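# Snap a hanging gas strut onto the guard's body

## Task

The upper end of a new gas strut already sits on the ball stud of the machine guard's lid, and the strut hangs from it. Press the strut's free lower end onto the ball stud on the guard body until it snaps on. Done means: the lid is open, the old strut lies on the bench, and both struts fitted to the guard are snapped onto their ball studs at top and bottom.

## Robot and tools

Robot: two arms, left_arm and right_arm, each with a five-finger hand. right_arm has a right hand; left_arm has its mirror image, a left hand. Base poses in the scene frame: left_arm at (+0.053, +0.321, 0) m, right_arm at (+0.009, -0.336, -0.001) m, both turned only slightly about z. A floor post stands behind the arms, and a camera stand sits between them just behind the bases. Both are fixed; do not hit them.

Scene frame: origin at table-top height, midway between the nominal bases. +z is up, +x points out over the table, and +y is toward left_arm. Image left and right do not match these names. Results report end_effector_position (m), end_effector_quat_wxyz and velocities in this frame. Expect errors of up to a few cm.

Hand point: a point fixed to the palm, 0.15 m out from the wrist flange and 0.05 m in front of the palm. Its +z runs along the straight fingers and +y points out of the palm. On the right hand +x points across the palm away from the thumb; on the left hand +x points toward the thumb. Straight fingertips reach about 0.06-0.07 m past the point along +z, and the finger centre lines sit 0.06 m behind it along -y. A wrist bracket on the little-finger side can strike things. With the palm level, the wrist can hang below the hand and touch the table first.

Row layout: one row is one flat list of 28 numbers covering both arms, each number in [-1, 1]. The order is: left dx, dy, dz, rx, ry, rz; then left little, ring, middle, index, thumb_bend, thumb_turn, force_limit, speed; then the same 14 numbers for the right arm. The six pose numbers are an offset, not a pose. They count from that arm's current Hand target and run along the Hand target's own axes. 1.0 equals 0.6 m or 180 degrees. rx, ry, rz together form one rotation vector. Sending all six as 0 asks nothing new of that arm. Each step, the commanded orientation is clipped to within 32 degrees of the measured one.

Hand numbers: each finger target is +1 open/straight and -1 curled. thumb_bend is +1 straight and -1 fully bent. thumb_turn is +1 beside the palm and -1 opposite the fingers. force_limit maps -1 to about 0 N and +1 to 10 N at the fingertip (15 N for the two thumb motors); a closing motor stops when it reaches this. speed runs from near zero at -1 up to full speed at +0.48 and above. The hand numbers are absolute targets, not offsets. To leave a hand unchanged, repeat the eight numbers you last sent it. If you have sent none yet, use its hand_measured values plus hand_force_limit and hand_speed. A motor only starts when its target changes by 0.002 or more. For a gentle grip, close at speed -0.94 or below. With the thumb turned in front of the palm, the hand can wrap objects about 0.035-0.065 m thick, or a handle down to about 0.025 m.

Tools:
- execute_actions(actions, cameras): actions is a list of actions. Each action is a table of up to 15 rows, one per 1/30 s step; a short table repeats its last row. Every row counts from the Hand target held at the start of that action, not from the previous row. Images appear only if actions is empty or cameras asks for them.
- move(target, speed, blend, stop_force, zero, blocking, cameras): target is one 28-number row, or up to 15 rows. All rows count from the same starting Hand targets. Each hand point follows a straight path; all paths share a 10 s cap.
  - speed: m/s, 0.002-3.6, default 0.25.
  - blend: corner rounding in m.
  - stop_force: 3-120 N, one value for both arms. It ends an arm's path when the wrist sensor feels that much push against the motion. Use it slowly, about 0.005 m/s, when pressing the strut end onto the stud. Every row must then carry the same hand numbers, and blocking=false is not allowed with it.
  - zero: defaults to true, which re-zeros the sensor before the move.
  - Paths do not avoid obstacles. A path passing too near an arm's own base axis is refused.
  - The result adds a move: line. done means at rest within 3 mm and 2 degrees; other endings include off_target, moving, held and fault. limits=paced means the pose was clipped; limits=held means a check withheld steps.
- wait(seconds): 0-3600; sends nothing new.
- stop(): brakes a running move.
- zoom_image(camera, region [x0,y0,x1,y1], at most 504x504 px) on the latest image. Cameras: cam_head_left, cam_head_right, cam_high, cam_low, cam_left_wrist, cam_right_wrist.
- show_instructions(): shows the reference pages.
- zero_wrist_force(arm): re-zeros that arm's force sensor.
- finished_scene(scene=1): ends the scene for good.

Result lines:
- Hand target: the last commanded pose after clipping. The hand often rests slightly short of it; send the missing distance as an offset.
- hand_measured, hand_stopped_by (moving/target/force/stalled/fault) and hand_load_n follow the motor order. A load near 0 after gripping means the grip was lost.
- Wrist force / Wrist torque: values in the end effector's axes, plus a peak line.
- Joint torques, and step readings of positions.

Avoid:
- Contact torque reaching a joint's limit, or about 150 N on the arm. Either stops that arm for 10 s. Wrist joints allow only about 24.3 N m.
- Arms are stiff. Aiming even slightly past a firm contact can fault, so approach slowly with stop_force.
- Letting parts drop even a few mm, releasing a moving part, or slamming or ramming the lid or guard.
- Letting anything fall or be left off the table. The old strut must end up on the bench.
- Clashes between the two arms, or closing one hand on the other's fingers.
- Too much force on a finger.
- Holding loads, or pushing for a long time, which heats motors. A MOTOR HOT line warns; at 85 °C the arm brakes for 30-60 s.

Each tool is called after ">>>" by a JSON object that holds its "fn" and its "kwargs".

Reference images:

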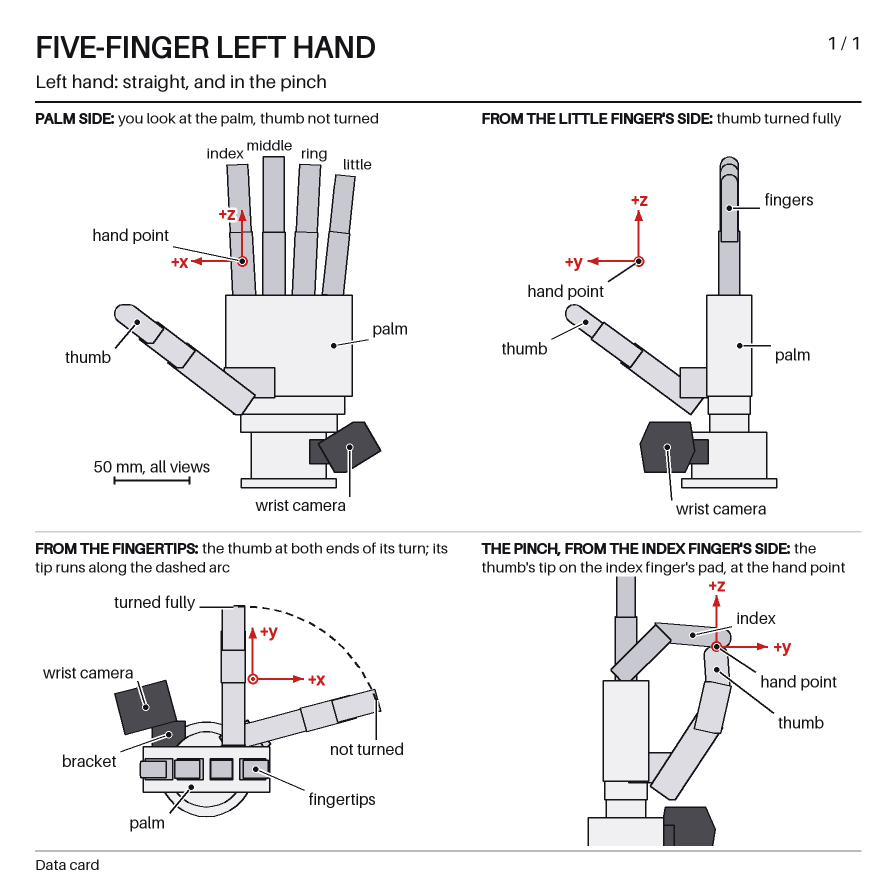

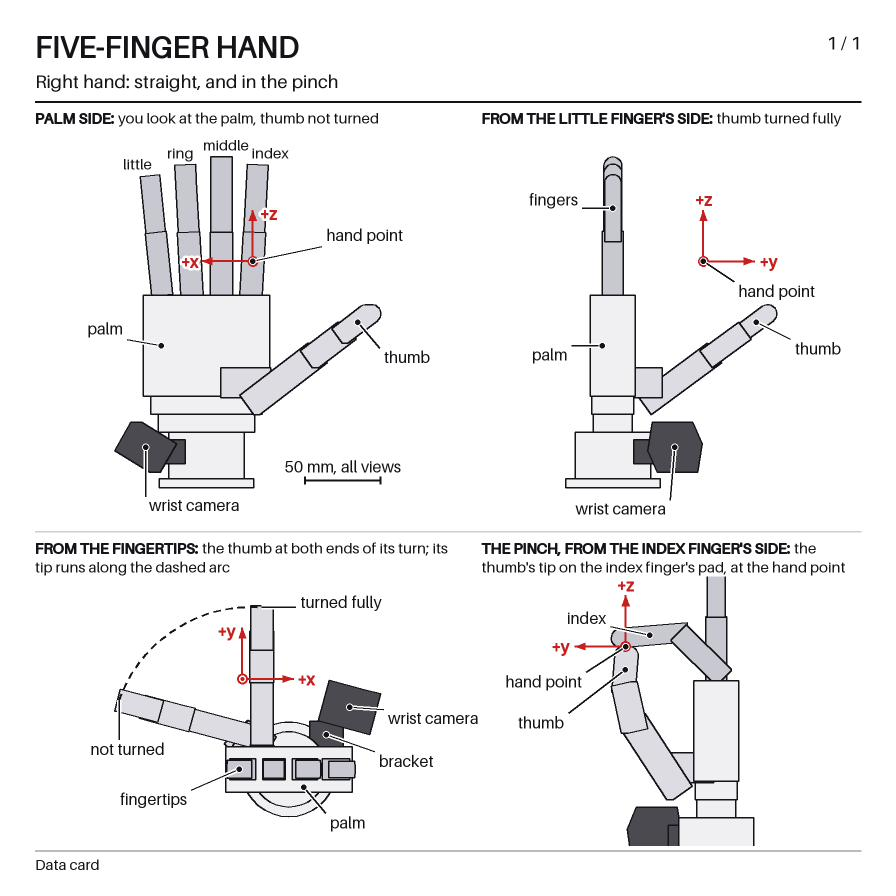

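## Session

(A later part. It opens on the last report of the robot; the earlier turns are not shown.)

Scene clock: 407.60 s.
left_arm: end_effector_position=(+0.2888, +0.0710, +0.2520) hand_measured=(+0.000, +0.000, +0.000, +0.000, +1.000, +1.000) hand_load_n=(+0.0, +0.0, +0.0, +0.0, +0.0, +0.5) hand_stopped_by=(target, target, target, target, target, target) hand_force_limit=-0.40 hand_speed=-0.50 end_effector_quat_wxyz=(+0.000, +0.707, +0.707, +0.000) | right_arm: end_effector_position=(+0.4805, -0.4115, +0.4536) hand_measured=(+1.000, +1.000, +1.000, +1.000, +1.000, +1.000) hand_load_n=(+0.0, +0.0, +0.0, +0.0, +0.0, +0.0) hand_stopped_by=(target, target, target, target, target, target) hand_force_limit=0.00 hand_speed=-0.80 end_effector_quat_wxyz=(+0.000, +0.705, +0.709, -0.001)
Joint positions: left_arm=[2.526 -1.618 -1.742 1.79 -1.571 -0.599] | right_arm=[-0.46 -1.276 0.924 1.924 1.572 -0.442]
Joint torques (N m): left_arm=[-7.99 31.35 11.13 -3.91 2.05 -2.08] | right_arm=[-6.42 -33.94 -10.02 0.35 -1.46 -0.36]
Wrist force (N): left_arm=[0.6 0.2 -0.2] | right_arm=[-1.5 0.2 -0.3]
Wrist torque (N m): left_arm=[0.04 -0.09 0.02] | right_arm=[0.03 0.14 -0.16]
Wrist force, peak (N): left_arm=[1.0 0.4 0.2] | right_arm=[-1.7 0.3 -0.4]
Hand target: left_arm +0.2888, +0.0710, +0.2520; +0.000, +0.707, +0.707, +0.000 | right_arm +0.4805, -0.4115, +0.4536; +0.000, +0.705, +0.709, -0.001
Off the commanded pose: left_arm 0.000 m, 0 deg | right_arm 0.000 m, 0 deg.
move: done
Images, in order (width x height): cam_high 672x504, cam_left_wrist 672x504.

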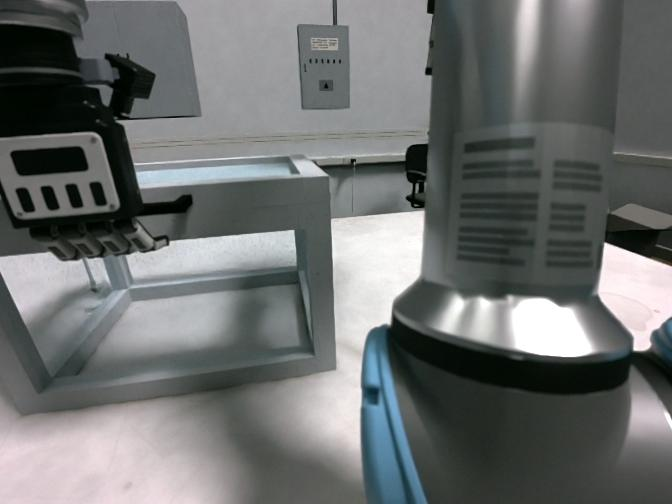

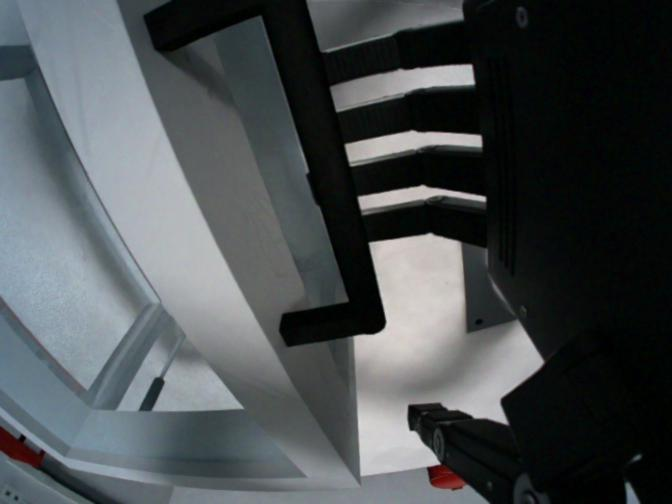

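>>> {"fn": "move", "kwargs": {"target": [[0,0.003,-0.04,0,0,0,0,0,0,0,1,1,-0.4,-0.5,0,0,0,0,0,0,1,1,1,1,1,1,0,-0.8]], "cameras": ["cam_left_wrist","cam_high"], "speed": 0.03, "stop_force": 25}}

>>> {"fn": "zoom_image", "kwargs": {"camera": "cam_high", "region": [0, 130, 260, 350]}}

Scene clock: 412.50 s.
left_arm: end_effector_position=(+0.2906, +0.0710, +0.2760) hand_measured=(+0.000, +0.000, +0.000, +0.000, +1.000, +1.000) hand_load_n=(+4.0, +4.5, +2.0, +2.5, +0.0, +0.0) hand_stopped_by=(target, target, target, target, target, target) hand_force_limit=-0.40 hand_speed=-0.50 end_effector_quat_wxyz=(+0.000, +0.707, +0.707, +0.000) | right_arm: end_effector_position=(+0.4805, -0.4115, +0.4536) hand_measured=(+1.000, +1.000, +1.000, +1.000, +1.000, +1.000) hand_load_n=(+0.0, +0.0, +0.0, +0.0, +0.0, +0.0) hand_stopped_by=(target, target, target, target, target, target) hand_force_limit=0.00 hand_speed=-0.80 end_effector_quat_wxyz=(+0.000, +0.705, +0.709, -0.001)
Joint positions: left_arm=[2.529 -1.61 -1.689 1.728 -1.571 -0.596] | right_arm=[-0.46 -1.276 0.924 1.924 1.572 -0.442]
Joint torques (N m): left_arm=[0.4 21.89 14.07 0.29 1.77 0.39] | right_arm=[-6.77 -33.05 -10.49 0.46 -1.41 -0.11]
Wrist force (N): left_arm=[1.1 -3.2 12.3] | right_arm=[-1.4 0.2 0.0]
Wrist torque (N m): left_arm=[-0.39 0.32 0.08] | right_arm=[0.02 0.11 -0.15]
Wrist force, peak (N): left_arm=[1.6 -0.3 13.3] | right_arm=[-1.8 0.2 -0.5]
Hand target: left_arm +0.2906, +0.0710, +0.2760; +0.000, +0.707, +0.707, +0.000 | right_arm +0.4805, -0.4115, +0.4536; +0.000, +0.705, +0.709, -0.001
Off the commanded pose: left_arm 0.000 m, 0 deg | right_arm 0.000 m, 0 deg.
move: done
Images, in order (width x height): cam_high 672x504, cam_left_wrist 672x504.

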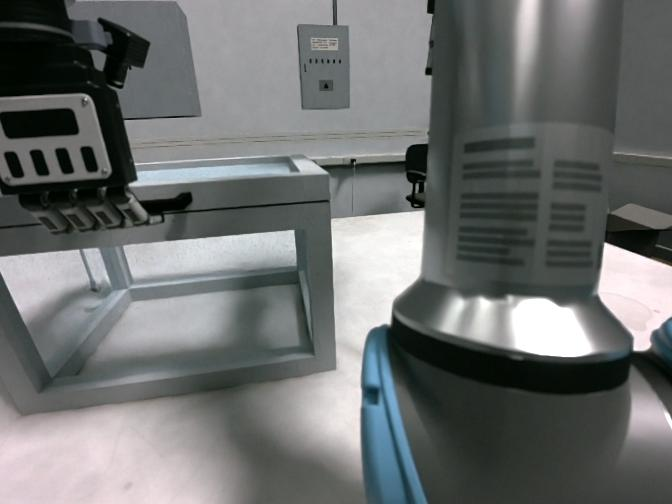

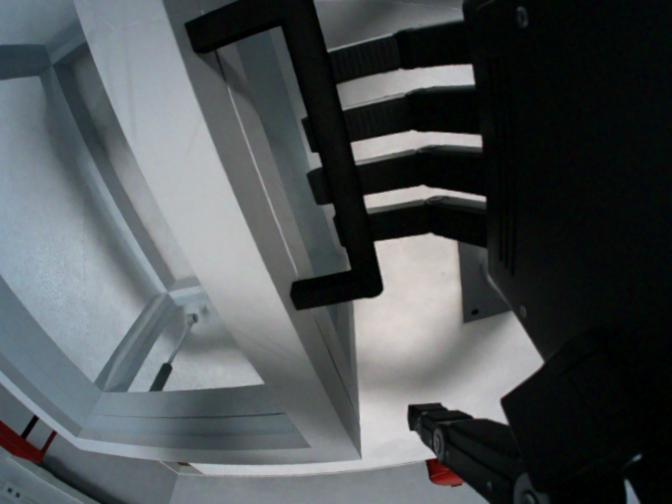

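Scaled by 1.938.

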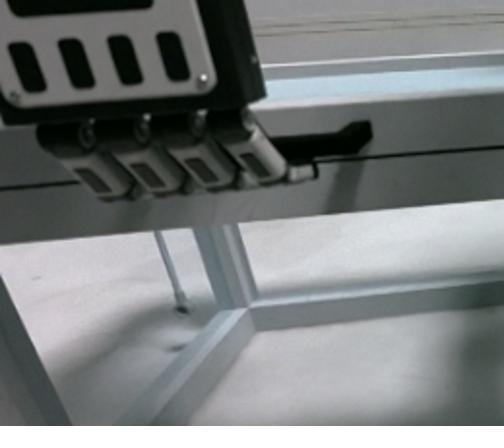

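>>> {"fn": "move", "kwargs": {"target": [[0,0.0118,-0.0623,0,0,0,0,0,0,0,1,1,-0.4,-0.5,0,0,0,0,0,0,1,1,1,1,1,1,0,-0.8],[0,0.034,-0.1317,0,0,0,0,0,0,0,1,1,-0.4,-0.5,0,0,0,0,0,0,1,1,1,1,1,1,0,-0.8]], "cameras": ["cam_left_wrist","cam_high","cam_head_left"], "speed": 0.05, "blend": 0.01}}

Scene clock: 421.70 s.
left_arm: end_effector_position=(+0.3110, +0.0710, +0.3550) hand_measured=(+0.000, +0.000, +0.000, +0.000, +1.000, +1.000) hand_load_n=(+3.0, +4.0, +1.0, +2.0, +0.0, +0.0) hand_stopped_by=(target, target, target, target, target, target) hand_force_limit=-0.40 hand_speed=-0.50 end_effector_quat_wxyz=(+0.000, +0.707, +0.707, +0.000) | right_arm: end_effector_position=(+0.4805, -0.4115, +0.4536) hand_measured=(+1.000, +1.000, +1.000, +1.000, +1.000, +1.000) hand_load_n=(+0.0, +0.0, +0.0, +0.0, +0.0, +0.0) hand_stopped_by=(target, target, target, target, target, target) hand_force_limit=0.00 hand_speed=-0.80 end_effector_quat_wxyz=(+0.000, +0.705, +0.709, -0.001)
Joint positions: left_arm=[2.565 -1.628 -1.467 1.525 -1.571 -0.56] | right_arm=[-0.46 -1.276 0.924 1.924 1.572 -0.442]
Joint torques (N m): left_arm=[-6.31 28.72 14.34 1.26 -2.32 -1.65] | right_arm=[-6.46 -33.02 -11.1 0.6 -1.41 0.27]
Wrist force (N): left_arm=[0.2 -7.8 9.3] | right_arm=[-1.5 0.1 -0.1]
Wrist torque (N m): left_arm=[-0.50 0.23 0.26] | right_arm=[0.00 0.13 -0.16]
Wrist force, peak (N): left_arm=[2.5 -10.3 13.3] | right_arm=[-1.8 0.3 -0.3]
Hand target: left_arm +0.3110, +0.0710, +0.3550; +0.000, +0.707, +0.707, +0.000 | right_arm +0.4805, -0.4115, +0.4536; +0.000, +0.705, +0.709, -0.001
Off the commanded pose: left_arm 0.000 m, 0 deg | right_arm 0.000 m, 0 deg.
move: done
Images, in order (width x height): cam_head_left 672x504, cam_high 672x504, cam_left_wrist 672x504.

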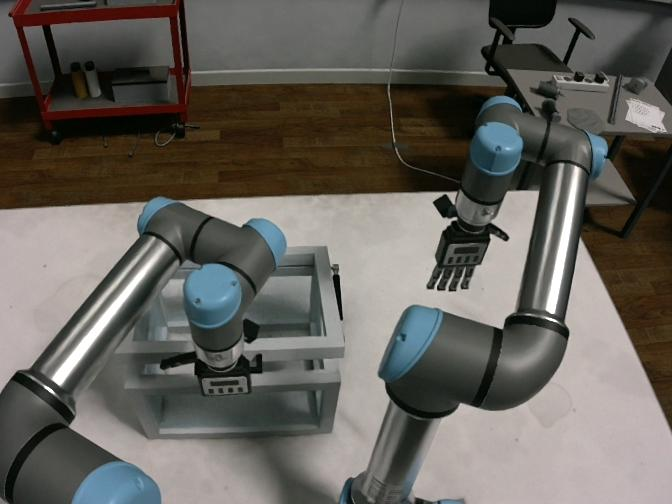

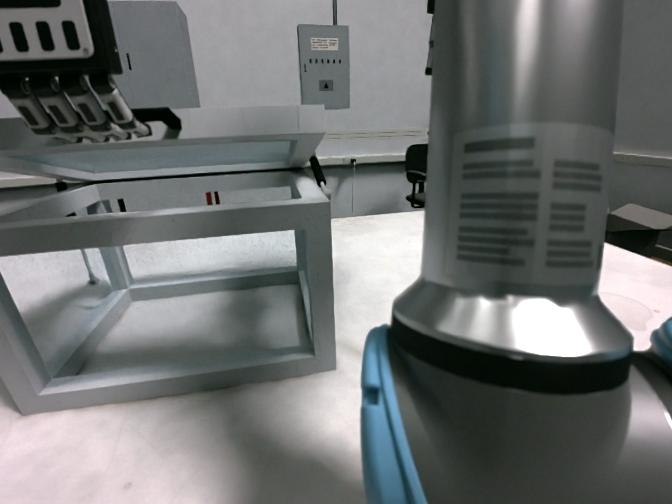

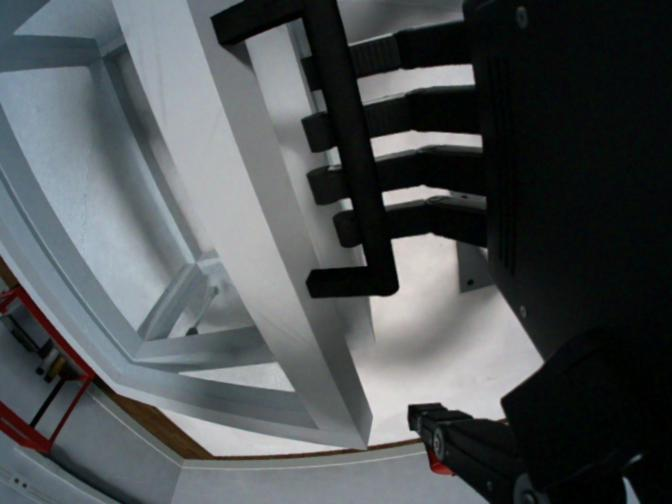

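>>> {"fn": "move", "kwargs": {"target": [[0,0.0192,-0.0683,0,0,0,0,0,0,0,1,1,-0.4,-0.5,0,0,0,0,0,0,1,1,1,1,1,1,0,-0.8],[0,0.0533,-0.1325,0,0,0,0,0,0,0,1,1,-0.4,-0.5,0,0,0,0,0,0,1,1,1,1,1,1,0,-0.8]], "cameras": ["cam_left_wrist","cam_high","cam_head_left"], "speed": 0.05, "blend": 0.01}}

Scene clock: 427.73 s.
left_arm: end_effector_position=(+0.3430, +0.0711, +0.4345) hand_measured=(+0.000, +0.000, +0.000, +0.000, +1.000, +1.000) hand_load_n=(+3.0, +3.5, +1.0, +1.5, +0.0, +0.0) hand_stopped_by=(target, target, target, target, target, target) hand_force_limit=-0.40 hand_speed=-0.50 end_effector_quat_wxyz=(+0.000, +0.707, +0.707, +0.000) | right_arm: end_effector_position=(+0.4805, -0.4115, +0.4536) hand_measured=(+1.000, +1.000, +1.000, +1.000, +1.000, +1.000) hand_load_n=(+0.0, +0.0, +0.0, +0.0, +0.0, +0.0) hand_stopped_by=(target, target, target, target, target, target) hand_force_limit=0.00 hand_speed=-0.80 end_effector_quat_wxyz=(+0.000, +0.705, +0.709, -0.001)
Joint positions: left_arm=[2.615 -1.708 -1.173 1.311 -1.571 -0.51] | right_arm=[-0.46 -1.276 0.924 1.924 1.572 -0.442]
Joint torques (N m): left_arm=[-7.15 36.55 12.65 0.73 0.67 -2.01] | right_arm=[-6.47 -32.74 -12.01 0.66 -1.46 0.66]
Wrist force (N): left_arm=[-1.3 -5.6 7.3] | right_arm=[-1.6 0.3 -0.2]
Wrist torque (N m): left_arm=[-0.40 0.22 0.13] | right_arm=[0.04 0.15 -0.16]
Wrist force, peak (N): left_arm=[3.0 -6.4 11.0] | right_arm=[-1.8 0.4 -0.2]
Hand target: left_arm +0.3429, +0.0710, +0.4346; +0.000, +0.707, +0.707, +0.000 | right_arm +0.4805, -0.4115, +0.4536; +0.000, +0.705, +0.709, -0.001
Off the commanded pose: left_arm 0.000 m, 0 deg | right_arm 0.000 m, 0 deg.
move: done
Images, in order (width x height): cam_head_left 672x504, cam_high 672x504, cam_left_wrist 672x504.

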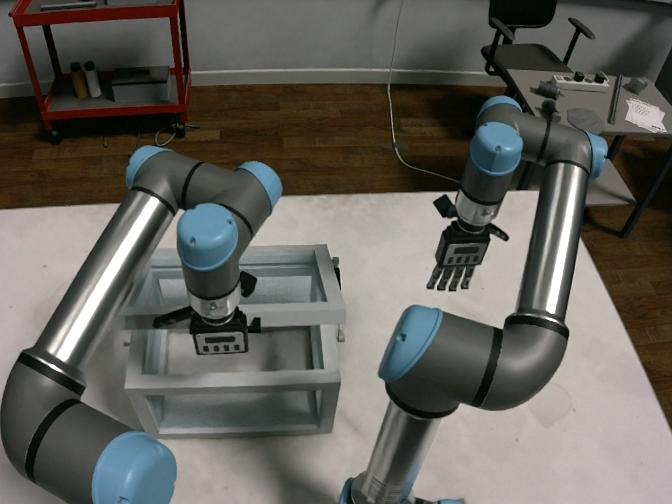

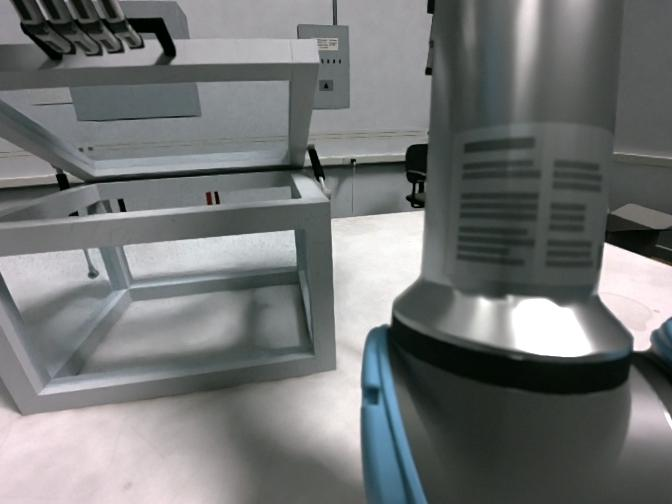

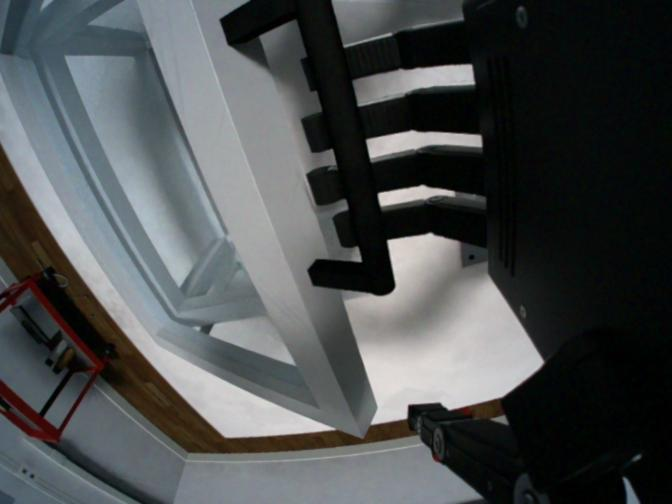

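>>> {"fn": "move", "kwargs": {"target": [[0,0.0438,-0.0588,0,0,0,0,0,0,0,1,1,-0.4,-0.5,0,0,0,0,0,0,1,1,1,1,1,1,0,-0.8],[0,0.095,-0.1117,0,0,0,0,0,0,0,1,1,-0.4,-0.5,0,0,0,0,0,0,1,1,1,1,1,1,0,-0.8]], "cameras": ["cam_left_wrist","cam_high","cam_head_left","cam_low"], "speed": 0.05, "blend": 0.01}}

Scene clock: 431.87 s.
left_arm: end_effector_position=(+0.3999, +0.0711, +0.5015) hand_measured=(+0.000, +0.000, +0.000, +0.000, +1.000, +1.000) hand_load_n=(+2.0, +2.5, +0.0, +0.5, +0.0, +0.0) hand_stopped_by=(target, target, target, target, target, target) hand_force_limit=-0.40 hand_speed=-0.50 end_effector_quat_wxyz=(+0.000, +0.707, +0.707, +0.000) | right_arm: end_effector_position=(+0.4805, -0.4115, +0.4536) hand_measured=(+1.000, +1.000, +1.000, +1.000, +1.000, +1.000) hand_load_n=(+0.0, +0.0, -0.5, +0.0, +0.0, +0.5) hand_stopped_by=(target, target, target, target, target, target) hand_force_limit=0.00 hand_speed=-0.80 end_effector_quat_wxyz=(+0.000, +0.705, +0.709, -0.001)
Joint positions: left_arm=[2.687 -1.887 -0.763 1.08 -1.571 -0.437] | right_arm=[-0.46 -1.276 0.924 1.924 1.572 -0.442]
Joint torques (N m): left_arm=[-7.46 42.05 16.39 0.81 1.65 -2.41] | right_arm=[-6.52 -32.46 -12.23 0.64 -1.47 0.82]
Wrist force (N): left_arm=[0.6 -3.4 4.9] | right_arm=[-1.5 0.3 -0.2]
Wrist torque (N m): left_arm=[-0.24 0.06 0.14] | right_arm=[0.04 0.12 -0.15]
Wrist force, peak (N): left_arm=[1.2 -3.3 9.9] | right_arm=[-1.8 0.2 -0.3]
Hand target: left_arm +0.3999, +0.0711, +0.5016; +0.000, +0.707, +0.707, +0.000 | right_arm +0.4805, -0.4115, +0.4536; +0.000, +0.705, +0.709, -0.001
Off the commanded pose: left_arm 0.000 m, 0 deg | right_arm 0.000 m, 0 deg.
move: done
Images, in order (width x height): cam_head_left 672x504, cam_high 672x504, cam_low 672x504, cam_left_wrist 672x504.

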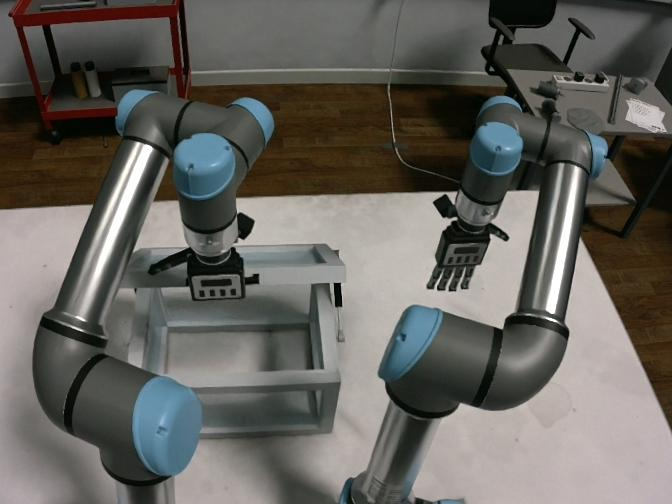

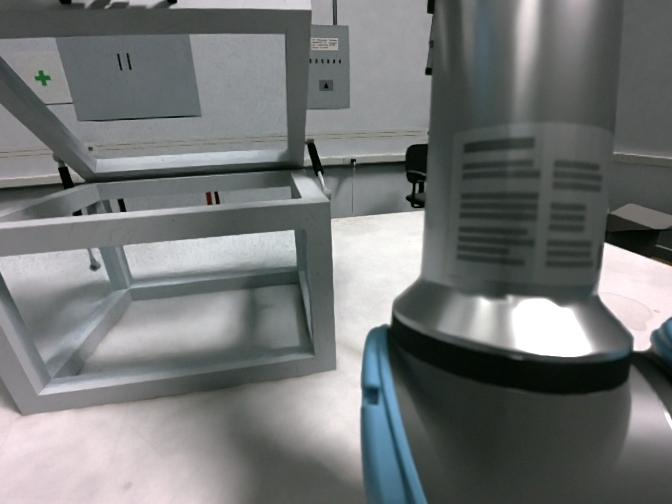

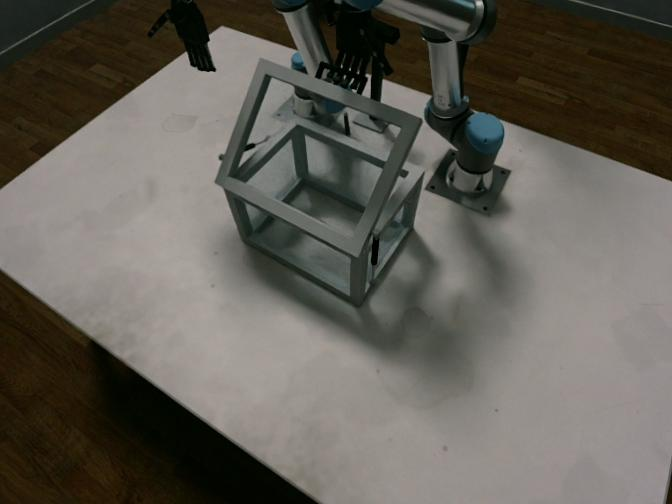

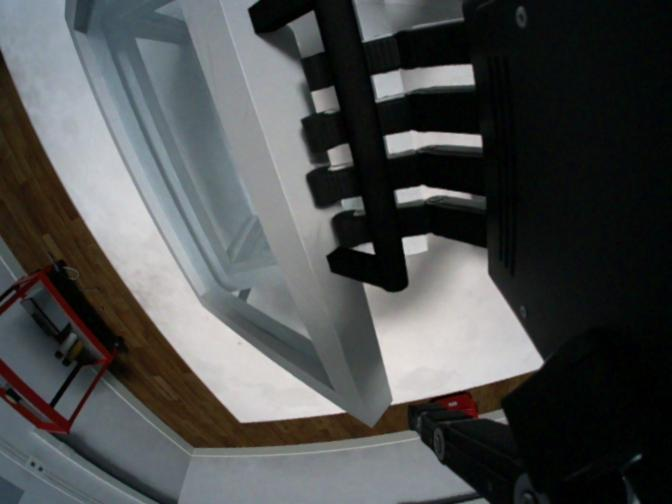

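>>> {"fn": "move", "kwargs": {"target": [[0,0.06,-0.0458,0,0,0,0,0,0,0,1,1,-0.4,-0.5,0,0,0,0,0,0,1,1,1,1,1,1,0,-0.8]], "cameras": ["cam_left_wrist","cam_low"], "speed": 0.05}}

Scene clock: 434.93 s.
left_arm: end_effector_position=(+0.4359, +0.0711, +0.5290) hand_measured=(+0.000, +0.000, +0.000, +0.000, +1.000, +1.000) hand_load_n=(+0.0, +0.0, +0.0, +0.0, +0.0, +0.0) hand_stopped_by=(target, target, target, target, target, target) hand_force_limit=-0.40 hand_speed=-0.50 end_effector_quat_wxyz=(+0.000, +0.707, +0.707, +0.000) | right_arm: end_effector_position=(+0.4805, -0.4115, +0.4536) hand_measured=(+1.000, +1.000, +1.000, +1.000, +1.000, +1.000) hand_load_n=(+0.0, +0.0, +0.0, +0.0, +0.0, +0.0) hand_stopped_by=(target, target, target, target, target, target) hand_force_limit=0.00 hand_speed=-0.80 end_effector_quat_wxyz=(+0.000, +0.705, +0.709, -0.001)
Joint positions: left_arm=[2.725 -2.047 -0.44 0.917 -1.571 -0.4] | right_arm=[-0.46 -1.276 0.924 1.924 1.572 -0.442]
Joint torques (N m): left_arm=[-6.46 41.41 15.25 2.66 -1.43 -2.12] | right_arm=[-6.58 -31.98 -12.51 0.76 -1.4 1.05]
Wrist force (N): left_arm=[2.3 -9.6 -3.0] | right_arm=[-1.6 0.2 -0.1]
Wrist torque (N m): left_arm=[-0.22 -0.28 0.26] | right_arm=[0.02 0.15 -0.16]
Wrist force, peak (N): left_arm=[-1.0 -15.8 -6.1] | right_arm=[-1.8 0.2 -0.2]
Hand target: left_arm +0.4358, +0.0711, +0.5291; +0.000, +0.707, +0.707, +0.000 | right_arm +0.4805, -0.4115, +0.4536; +0.000, +0.705, +0.709, -0.001
Off the commanded pose: left_arm 0.000 m, 0 deg | right_arm 0.000 m, 0 deg.
move: done
Images, in order (width x height): cam_low 672x504, cam_left_wrist 672x504.

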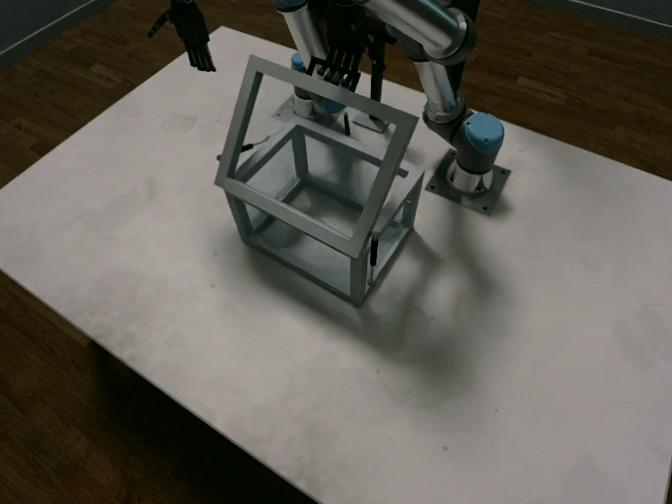

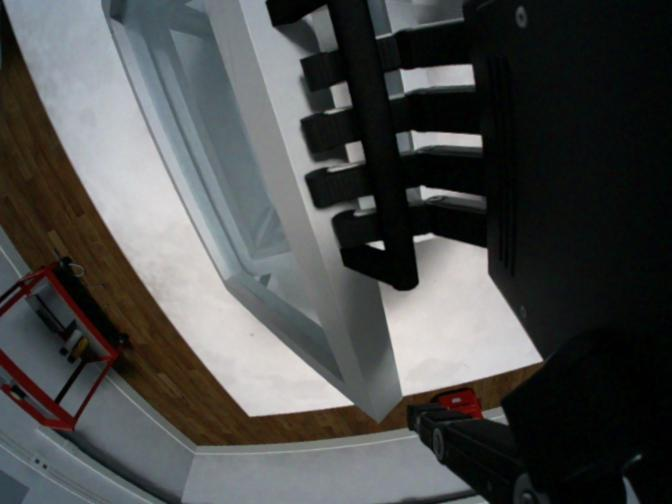

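>>> {"fn": "move", "kwargs": {"target": [[0,-0.02,0.025,0,0,0,0,0,0,0,1,1,-0.4,-0.5,0,0,0,0,0,0,1,1,1,1,1,1,0,-0.8]], "cameras": ["cam_left_wrist","cam_low"], "speed": 0.03}}

Scene clock: 437.97 s.
left_arm: end_effector_position=(+0.4238, +0.0711, +0.5142) hand_measured=(+0.000, +0.000, -0.002, +0.000, +1.000, +1.000) hand_load_n=(+0.0, +0.0, -22.5, +0.0, +0.0, +0.0) hand_stopped_by=(target, target, target, target, target, target) hand_force_limit=-0.40 hand_speed=-0.50 end_effector_quat_wxyz=(+0.000, +0.707, +0.707, +0.000) | right_arm: end_effector_position=(+0.4805, -0.4115, +0.4536) hand_measured=(+1.000, +1.000, +1.000, +1.000, +1.000, +1.000) hand_load_n=(+0.0, +0.0, +0.0, +0.0, +0.0, +0.0) hand_stopped_by=(target, target, target, target, target, target) hand_force_limit=0.00 hand_speed=-0.80 end_effector_quat_wxyz=(+0.000, +0.705, +0.709, -0.001)
Joint positions: left_arm=[2.713 -1.97 -0.606 1.006 -1.571 -0.412] | right_arm=[-0.46 -1.276 0.924 1.924 1.572 -0.442]
Joint torques (N m): left_arm=[14.18 -2.62 10.21 4.6 -2.06 2.7] | right_arm=[-6.18 -31.82 -12.54 0.91 -1.49 1.12]
Wrist force (N): left_arm=[5.4 -36.8 -30.2] | right_arm=[-1.7 0.2 -0.2]
Wrist torque (N m): left_arm=[-0.67 -0.96 0.91] | right_arm=[0.03 0.16 -0.17]
Wrist force, peak (N): left_arm=[4.3 -36.8 -30.4] | right_arm=[-1.8 0.2 -0.1]
Hand target: left_arm +0.4239, +0.0711, +0.5141; +0.000, +0.707, +0.707, +0.000 | right_arm +0.4805, -0.4115, +0.4536; +0.000, +0.705, +0.709, -0.001
Off the commanded pose: left_arm 0.000 m, 0 deg | right_arm 0.000 m, 0 deg.
move: done
Images, in order (width x height): cam_low 672x504, cam_left_wrist 672x504.

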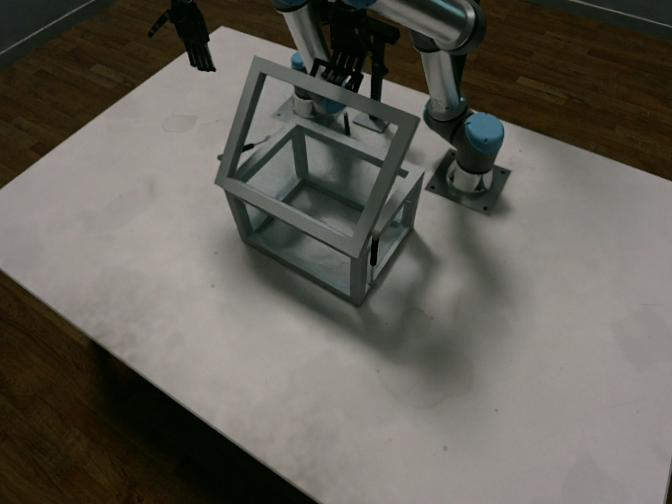

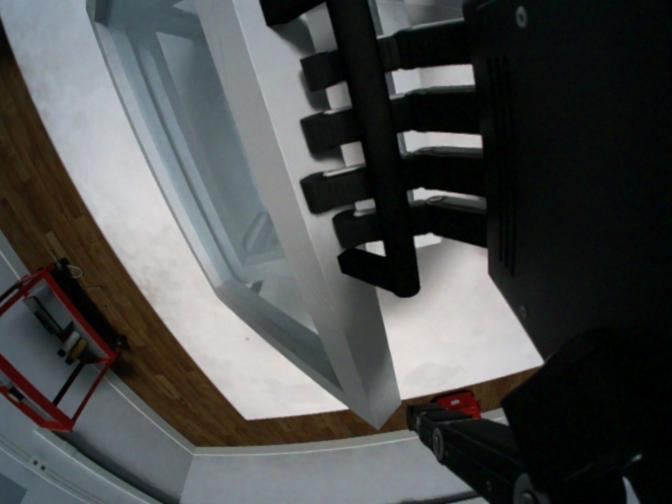

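>>> {"fn": "move", "kwargs": {"target": [[0,0.0133,-0.0267,0,0,0,0,0,0,0,1,1,-0.4,-0.5,0,0,0,0,0,0,1,1,1,1,1,1,0,-0.8]], "cameras": [], "speed": 0.04}}

>>> {"fn": "move", "kwargs": {"target": [[0,0,0,0,0,0,0.6,0.6,0.6,0.6,1,1,-0.4,-0.7,0,0,0,0,0,0,1,1,1,1,1,1,0,-0.8]], "cameras": ["cam_left_wrist","cam_low"], "speed": 0.04}}

Scene clock: 442.47 s.
left_arm: end_effector_position=(+0.4319, +0.0711, +0.5301) hand_measured=(+0.000, +0.000, +0.000, +0.000, +1.000, +1.000) hand_load_n=(+2.0, +2.5, +0.0, +0.5, +0.0, +0.0) hand_stopped_by=(target, target, target, target, target, target) hand_force_limit=-0.40 hand_speed=-0.50 end_effector_quat_wxyz=(+0.000, +0.707, +0.707, +0.000) | right_arm: end_effector_position=(+0.4805, -0.4115, +0.4536) hand_measured=(+1.000, +1.000, +1.000, +1.000, +1.000, +1.000) hand_load_n=(+0.0, +0.0, +0.0, +0.0, +0.0, +0.5) hand_stopped_by=(target, target, target, target, target, target) hand_force_limit=0.00 hand_speed=-0.80 end_effector_quat_wxyz=(+0.000, +0.705, +0.709, -0.001)
Joint positions: left_arm=[2.721 -2.037 -0.453 0.92 -1.571 -0.404] | right_arm=[-0.46 -1.276 0.924 1.924 1.572 -0.442]
Joint torques (N m): left_arm=[-7.96 47.53 14.77 0.35 1.45 -2.23] | right_arm=[-5.81 -31.74 -12.83 0.95 -1.39 1.47]
Wrist force (N): left_arm=[1.0 -1.1 6.3] | right_arm=[-1.4 0.4 -0.3]
Wrist torque (N m): left_arm=[-0.22 0.14 0.02] | right_arm=[0.06 0.13 -0.14]
Wrist force, peak (N): left_arm=[4.6 -38.4 -31.1] | right_arm=[-1.8 0.3 -0.3]
Hand target: left_arm +0.4318, +0.0711, +0.5301; +0.000, +0.707, +0.707, +0.000 | right_arm +0.4805, -0.4115, +0.4536; +0.000, +0.705, +0.709, -0.001
Off the commanded pose: left_arm 0.000 m, 0 deg | right_arm 0.000 m, 0 deg.
move: done

Scene clock: 443.47 s.
left_arm: end_effector_position=(+0.4318, +0.0711, +0.5301) hand_measured=(+0.600, +0.600, +0.182, +0.600, +1.000, +1.000) hand_load_n=(+0.0, +0.0, -13.5, +0.0, +0.0, +0.0) hand_stopped_by=(target, target, stalled, target, target, target) hand_force_limit=-0.40 hand_speed=-0.70 end_effector_quat_wxyz=(+0.000, +0.707, +0.707, +0.000) | right_arm: end_effector_position=(+0.4805, -0.4115, +0.4536) hand_measured=(+1.000, +1.000, +1.000, +1.000, +1.000, +1.000) hand_load_n=(+0.0, +0.0, +0.0, +0.0, +0.0, +0.0) hand_stopped_by=(target, target, target, target, target, target) hand_force_limit=0.00 hand_speed=-0.80 end_effector_quat_wxyz=(+0.000, +0.705, +0.709, -0.001)
Joint positions: left_arm=[2.721 -2.037 -0.453 0.92 -1.571 -0.404] | right_arm=[-0.46 -1.276 0.924 1.924 1.572 -0.442]
Joint torques (N m): left_arm=[7.01 7.72 15.9 1.87 -1.39 -1.12] | right_arm=[-6.22 -31.39 -12.95 1 -1.41 1.53]
Wrist force (N): left_arm=[2.2 -23.3 -17.8] | right_arm=[-1.5 0.1 -0.2]
Wrist torque (N m): left_arm=[-0.49 -0.62 0.57] | right_arm=[0.01 0.14 -0.16]
Wrist force, peak (N): left_arm=[2.2 -23.3 -17.8] | right_arm=[-1.7 0.4 -0.1]
Hand target: left_arm +0.4318, +0.0711, +0.5301; +0.000, +0.707, +0.707, +0.000 | right_arm +0.4805, -0.4115, +0.4536; +0.000, +0.705, +0.709, -0.001
Off the commanded pose: left_arm 0.000 m, 0 deg | right_arm 0.000 m, 0 deg.
move: done
Images, in order (width x height): cam_low 672x504, cam_left_wrist 672x504.

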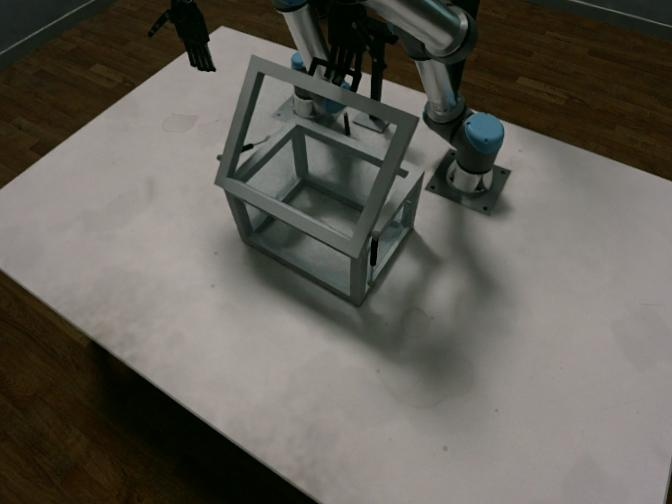

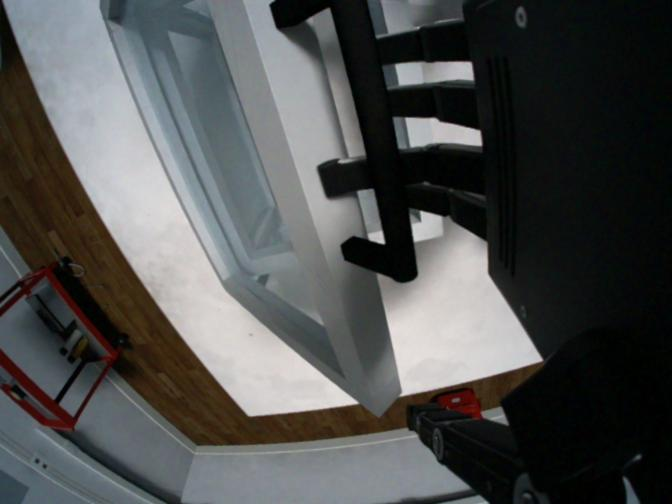

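>>> {"fn": "move", "kwargs": {"target": [[0,0,0,0,0,0,0,0,0,0,1,1,-0.2,-0.5,0,0,0,0,0,0,1,1,1,1,1,1,0,-0.8]], "cameras": []}}

>>> {"fn": "move", "kwargs": {"target": [[0,0,0,-0.083,0,0,0,0,0,0,1,1,-0.2,-0.5,0,0,0,0,0,0,1,1,1,1,1,1,0,-0.8]], "cameras": ["cam_left_wrist","cam_low"], "speed": 0.05}}

Scene clock: 461.43 s.
left_arm: end_effector_position=(+0.4319, +0.0712, +0.5301) hand_measured=(+0.000, +0.000, +0.052, +0.000, +1.000, +1.000) hand_load_n=(+2.0, +2.5, +0.0, +0.5, +0.0, +0.0) hand_stopped_by=(target, target, force, target, target, target) hand_force_limit=-0.20 hand_speed=-0.50 end_effector_quat_wxyz=(+0.000, +0.707, +0.707, +0.000) | right_arm: end_effector_position=(+0.4805, -0.4115, +0.4536) hand_measured=(+1.000, +1.000, +1.000, +1.000, +1.000, +1.000) hand_load_n=(+0.0, +0.0, +0.0, +0.0, +0.0, +0.5) hand_stopped_by=(target, target, target, target, target, target) hand_force_limit=0.00 hand_speed=-0.80 end_effector_quat_wxyz=(+0.000, +0.705, +0.709, -0.001)
Joint positions: left_arm=[2.721 -2.037 -0.453 0.92 -1.571 -0.404] | right_arm=[-0.46 -1.276 0.924 1.924 1.572 -0.442]
Joint torques (N m): left_arm=[-4.82 47.99 13.55 -3.63 1.92 2.19] | right_arm=[-5.82 -31.29 -13.71 1.01 -1.34 1.81]
Wrist force (N): left_arm=[0.8 -1.1 6.3] | right_arm=[-1.5 0.2 -0.1]
Wrist torque (N m): left_arm=[-0.19 0.14 0.07] | right_arm=[0.02 0.13 -0.16]
Wrist force, peak (N): left_arm=[2.1 -24.5 -18.6] | right_arm=[-1.8 0.2 -0.3]
Hand target: left_arm +0.4318, +0.0711, +0.5301; +0.000, +0.707, +0.707, +0.000 | right_arm +0.4805, -0.4115, +0.4536; +0.000, +0.705, +0.709, -0.001
Off the commanded pose: left_arm 0.000 m, 0 deg | right_arm 0.000 m, 0 deg.
move: done

Scene clock: 464.33 s.
left_arm: end_effector_position=(+0.4318, +0.0711, +0.5302) hand_measured=(+0.000, +0.000, +0.052, +0.000, +1.000, +1.000) hand_load_n=(+0.5, +1.5, -4.0, +1.5, +0.0, +0.0) hand_stopped_by=(target, target, force, target, target, target) hand_force_limit=-0.20 hand_speed=-0.50 end_effector_quat_wxyz=(+0.092, +0.701, +0.701, +0.092) end_effector_velocity=(-0.001, +0.000, +0.000) end_effector_angular_velocity=(-0.001, +0.005, +0.000) | right_arm: end_effector_position=(+0.4805, -0.4115, +0.4536) hand_measured=(+1.000, +1.000, +1.000, +1.000, +1.000, +1.000) hand_load_n=(-0.5, +0.0, +0.0, +0.0, +0.0, +0.0) hand_stopped_by=(target, target, target, target, target, target) hand_force_limit=0.00 hand_speed=-0.80 end_effector_quat_wxyz=(+0.000, +0.705, +0.709, -0.001)
Joint positions: left_arm=[2.651 -1.859 -0.72 1.242 -1.689 -0.46] | right_arm=[-0.46 -1.276 0.924 1.924 1.572 -0.442]
Joint velocities: left_arm=[0.001 -0.002 0.004 -0.007 0.003 0] | right_arm=[within noise]
Joint torques (N m): left_arm=[8.55 15.12 21.96 -3.67 1.54 0.42] | right_arm=[-5.79 -30.66 -13.7 1.18 -1.4 1.92]
Wrist force (N): left_arm=[0.0 -6.2 -0.7] | right_arm=[-1.5 0.2 -0.2]
Wrist torque (N m): left_arm=[-0.31 0.00 0.14] | right_arm=[0.03 0.14 -0.16]
Wrist force, peak (N): left_arm=[0.4 -8.5 -4.4] | right_arm=[-1.8 0.3 -0.4]
Hand target: left_arm +0.4318, +0.0711, +0.5301; +0.092, +0.701, +0.701, +0.092 | right_arm +0.4805, -0.4115, +0.4536; +0.000, +0.705, +0.709, -0.001
Off the commanded pose: left_arm 0.000 m, 0 deg | right_arm 0.000 m, 0 deg.
move: done
Images, in order (width x height): cam_low 672x504, cam_left_wrist 672x504.

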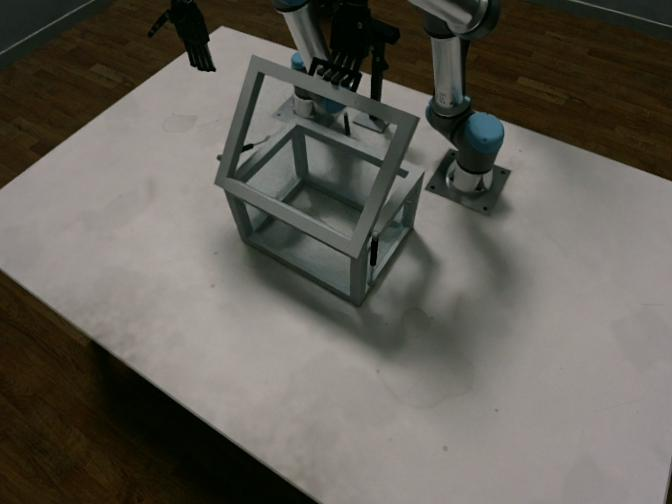

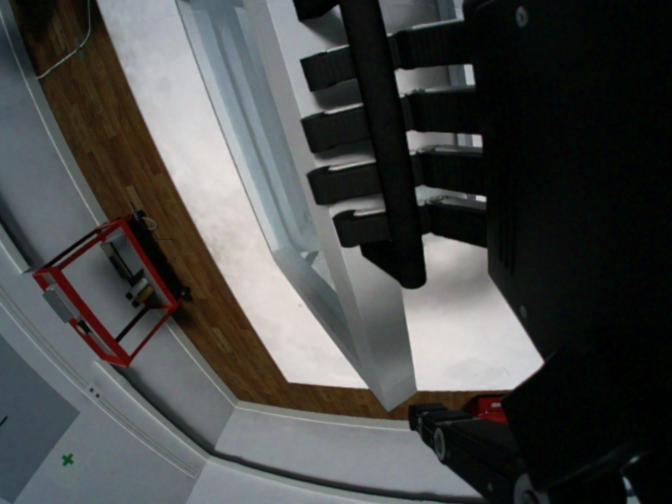

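>>> {"fn": "move", "kwargs": {"target": [[0,0.0688,-0.0247,-0.083,0,0,0,0,0,0,1,1,-0.2,-0.5,0,0,0,0,0,0,1,1,1,1,1,1,0,-0.8]], "cameras": ["cam_left_wrist","cam_low","cam_head_left"], "speed": 0.05}}

Scene clock: 468.90 s.
left_arm: end_effector_position=(+0.4679, +0.0712, +0.5552) hand_measured=(+0.000, +0.000, +0.052, +0.000, +1.000, +1.000) hand_load_n=(+1.0, +0.0, +0.0, +0.0, +0.0, +0.0) hand_stopped_by=(target, target, force, target, target, target) hand_force_limit=-0.20 hand_speed=-0.50 end_effector_quat_wxyz=(+0.183, +0.683, +0.683, +0.183) end_effector_velocity=(-0.001, +0.000, +0.000) end_effector_angular_velocity=(+0.000, +0.006, +0.000) | right_arm: end_effector_position=(+0.4805, -0.4115, +0.4536) hand_measured=(+1.000, +1.000, +1.000, +1.000, +1.000, +1.000) hand_load_n=(+0.0, +0.0, +0.0, +0.0, +0.0, +0.0) hand_stopped_by=(target, target, target, target, target, target) hand_force_limit=0.00 hand_speed=-0.80 end_effector_quat_wxyz=(+0.000, +0.705, +0.709, -0.001)
Joint positions: left_arm=[2.626 -1.812 -0.76 1.47 -1.812 -0.441] | right_arm=[-0.46 -1.276 0.924 1.924 1.572 -0.442]
Joint velocities: left_arm=[0 0 0 -0.006 0.003 -0.001] | right_arm=[within noise]
Joint torques (N m): left_arm=[-2.06 24.67 19.81 -3.48 1.52 0.6] | right_arm=[-5.04 -30.64 -13.92 1.27 -1.39 1.93]
Wrist force (N): left_arm=[-0.4 -4.3 1.5] | right_arm=[-1.5 0.3 -0.3]
Wrist torque (N m): left_arm=[-0.29 0.11 0.12] | right_arm=[0.04 0.13 -0.15]
Wrist force, peak (N): left_arm=[0.2 -7.5 -3.0] | right_arm=[-1.9 0.1 -0.2]
Hand target: left_arm +0.4679, +0.0712, +0.5551; +0.182, +0.683, +0.683, +0.182 | right_arm +0.4805, -0.4115, +0.4536; +0.000, +0.705, +0.709, -0.001
Off the commanded pose: left_arm 0.000 m, 0 deg | right_arm 0.000 m, 0 deg.
move: done
Images, in order (width x height): cam_head_left 672x504, cam_low 672x504, cam_left_wrist 672x504.

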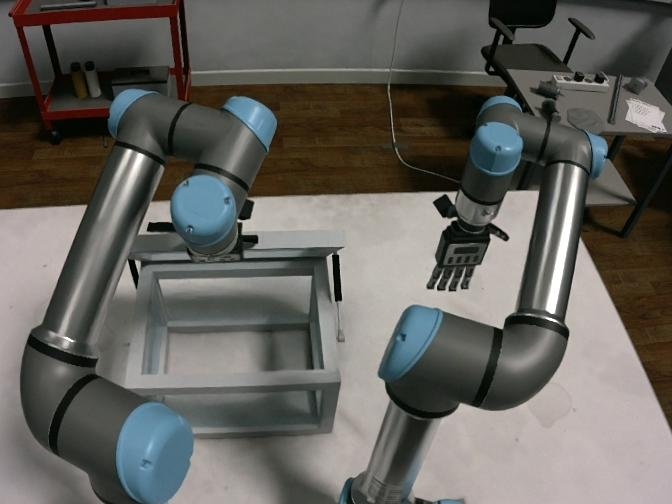

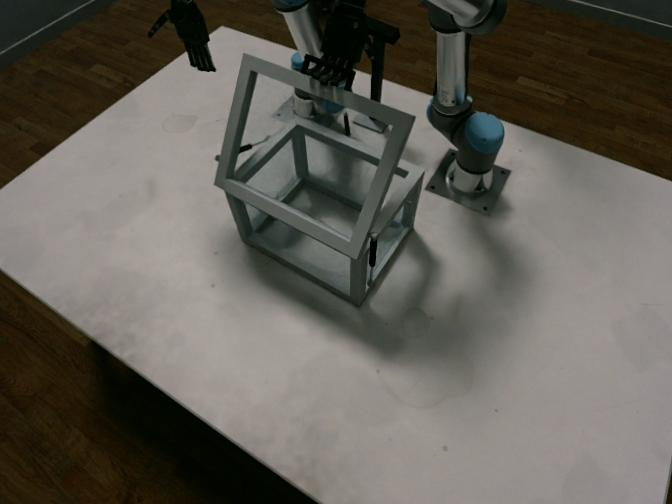

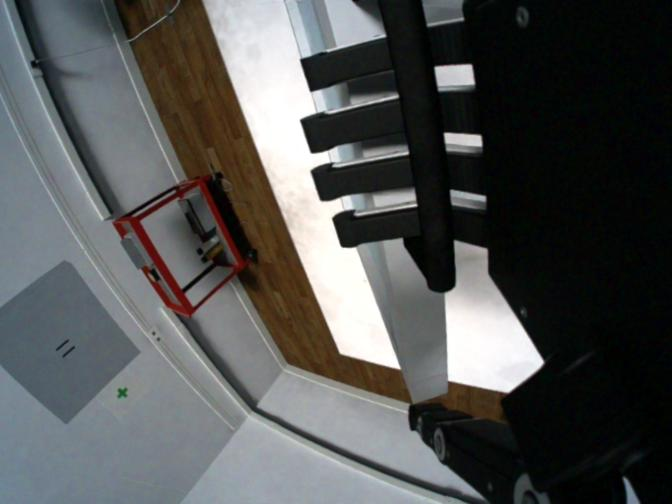

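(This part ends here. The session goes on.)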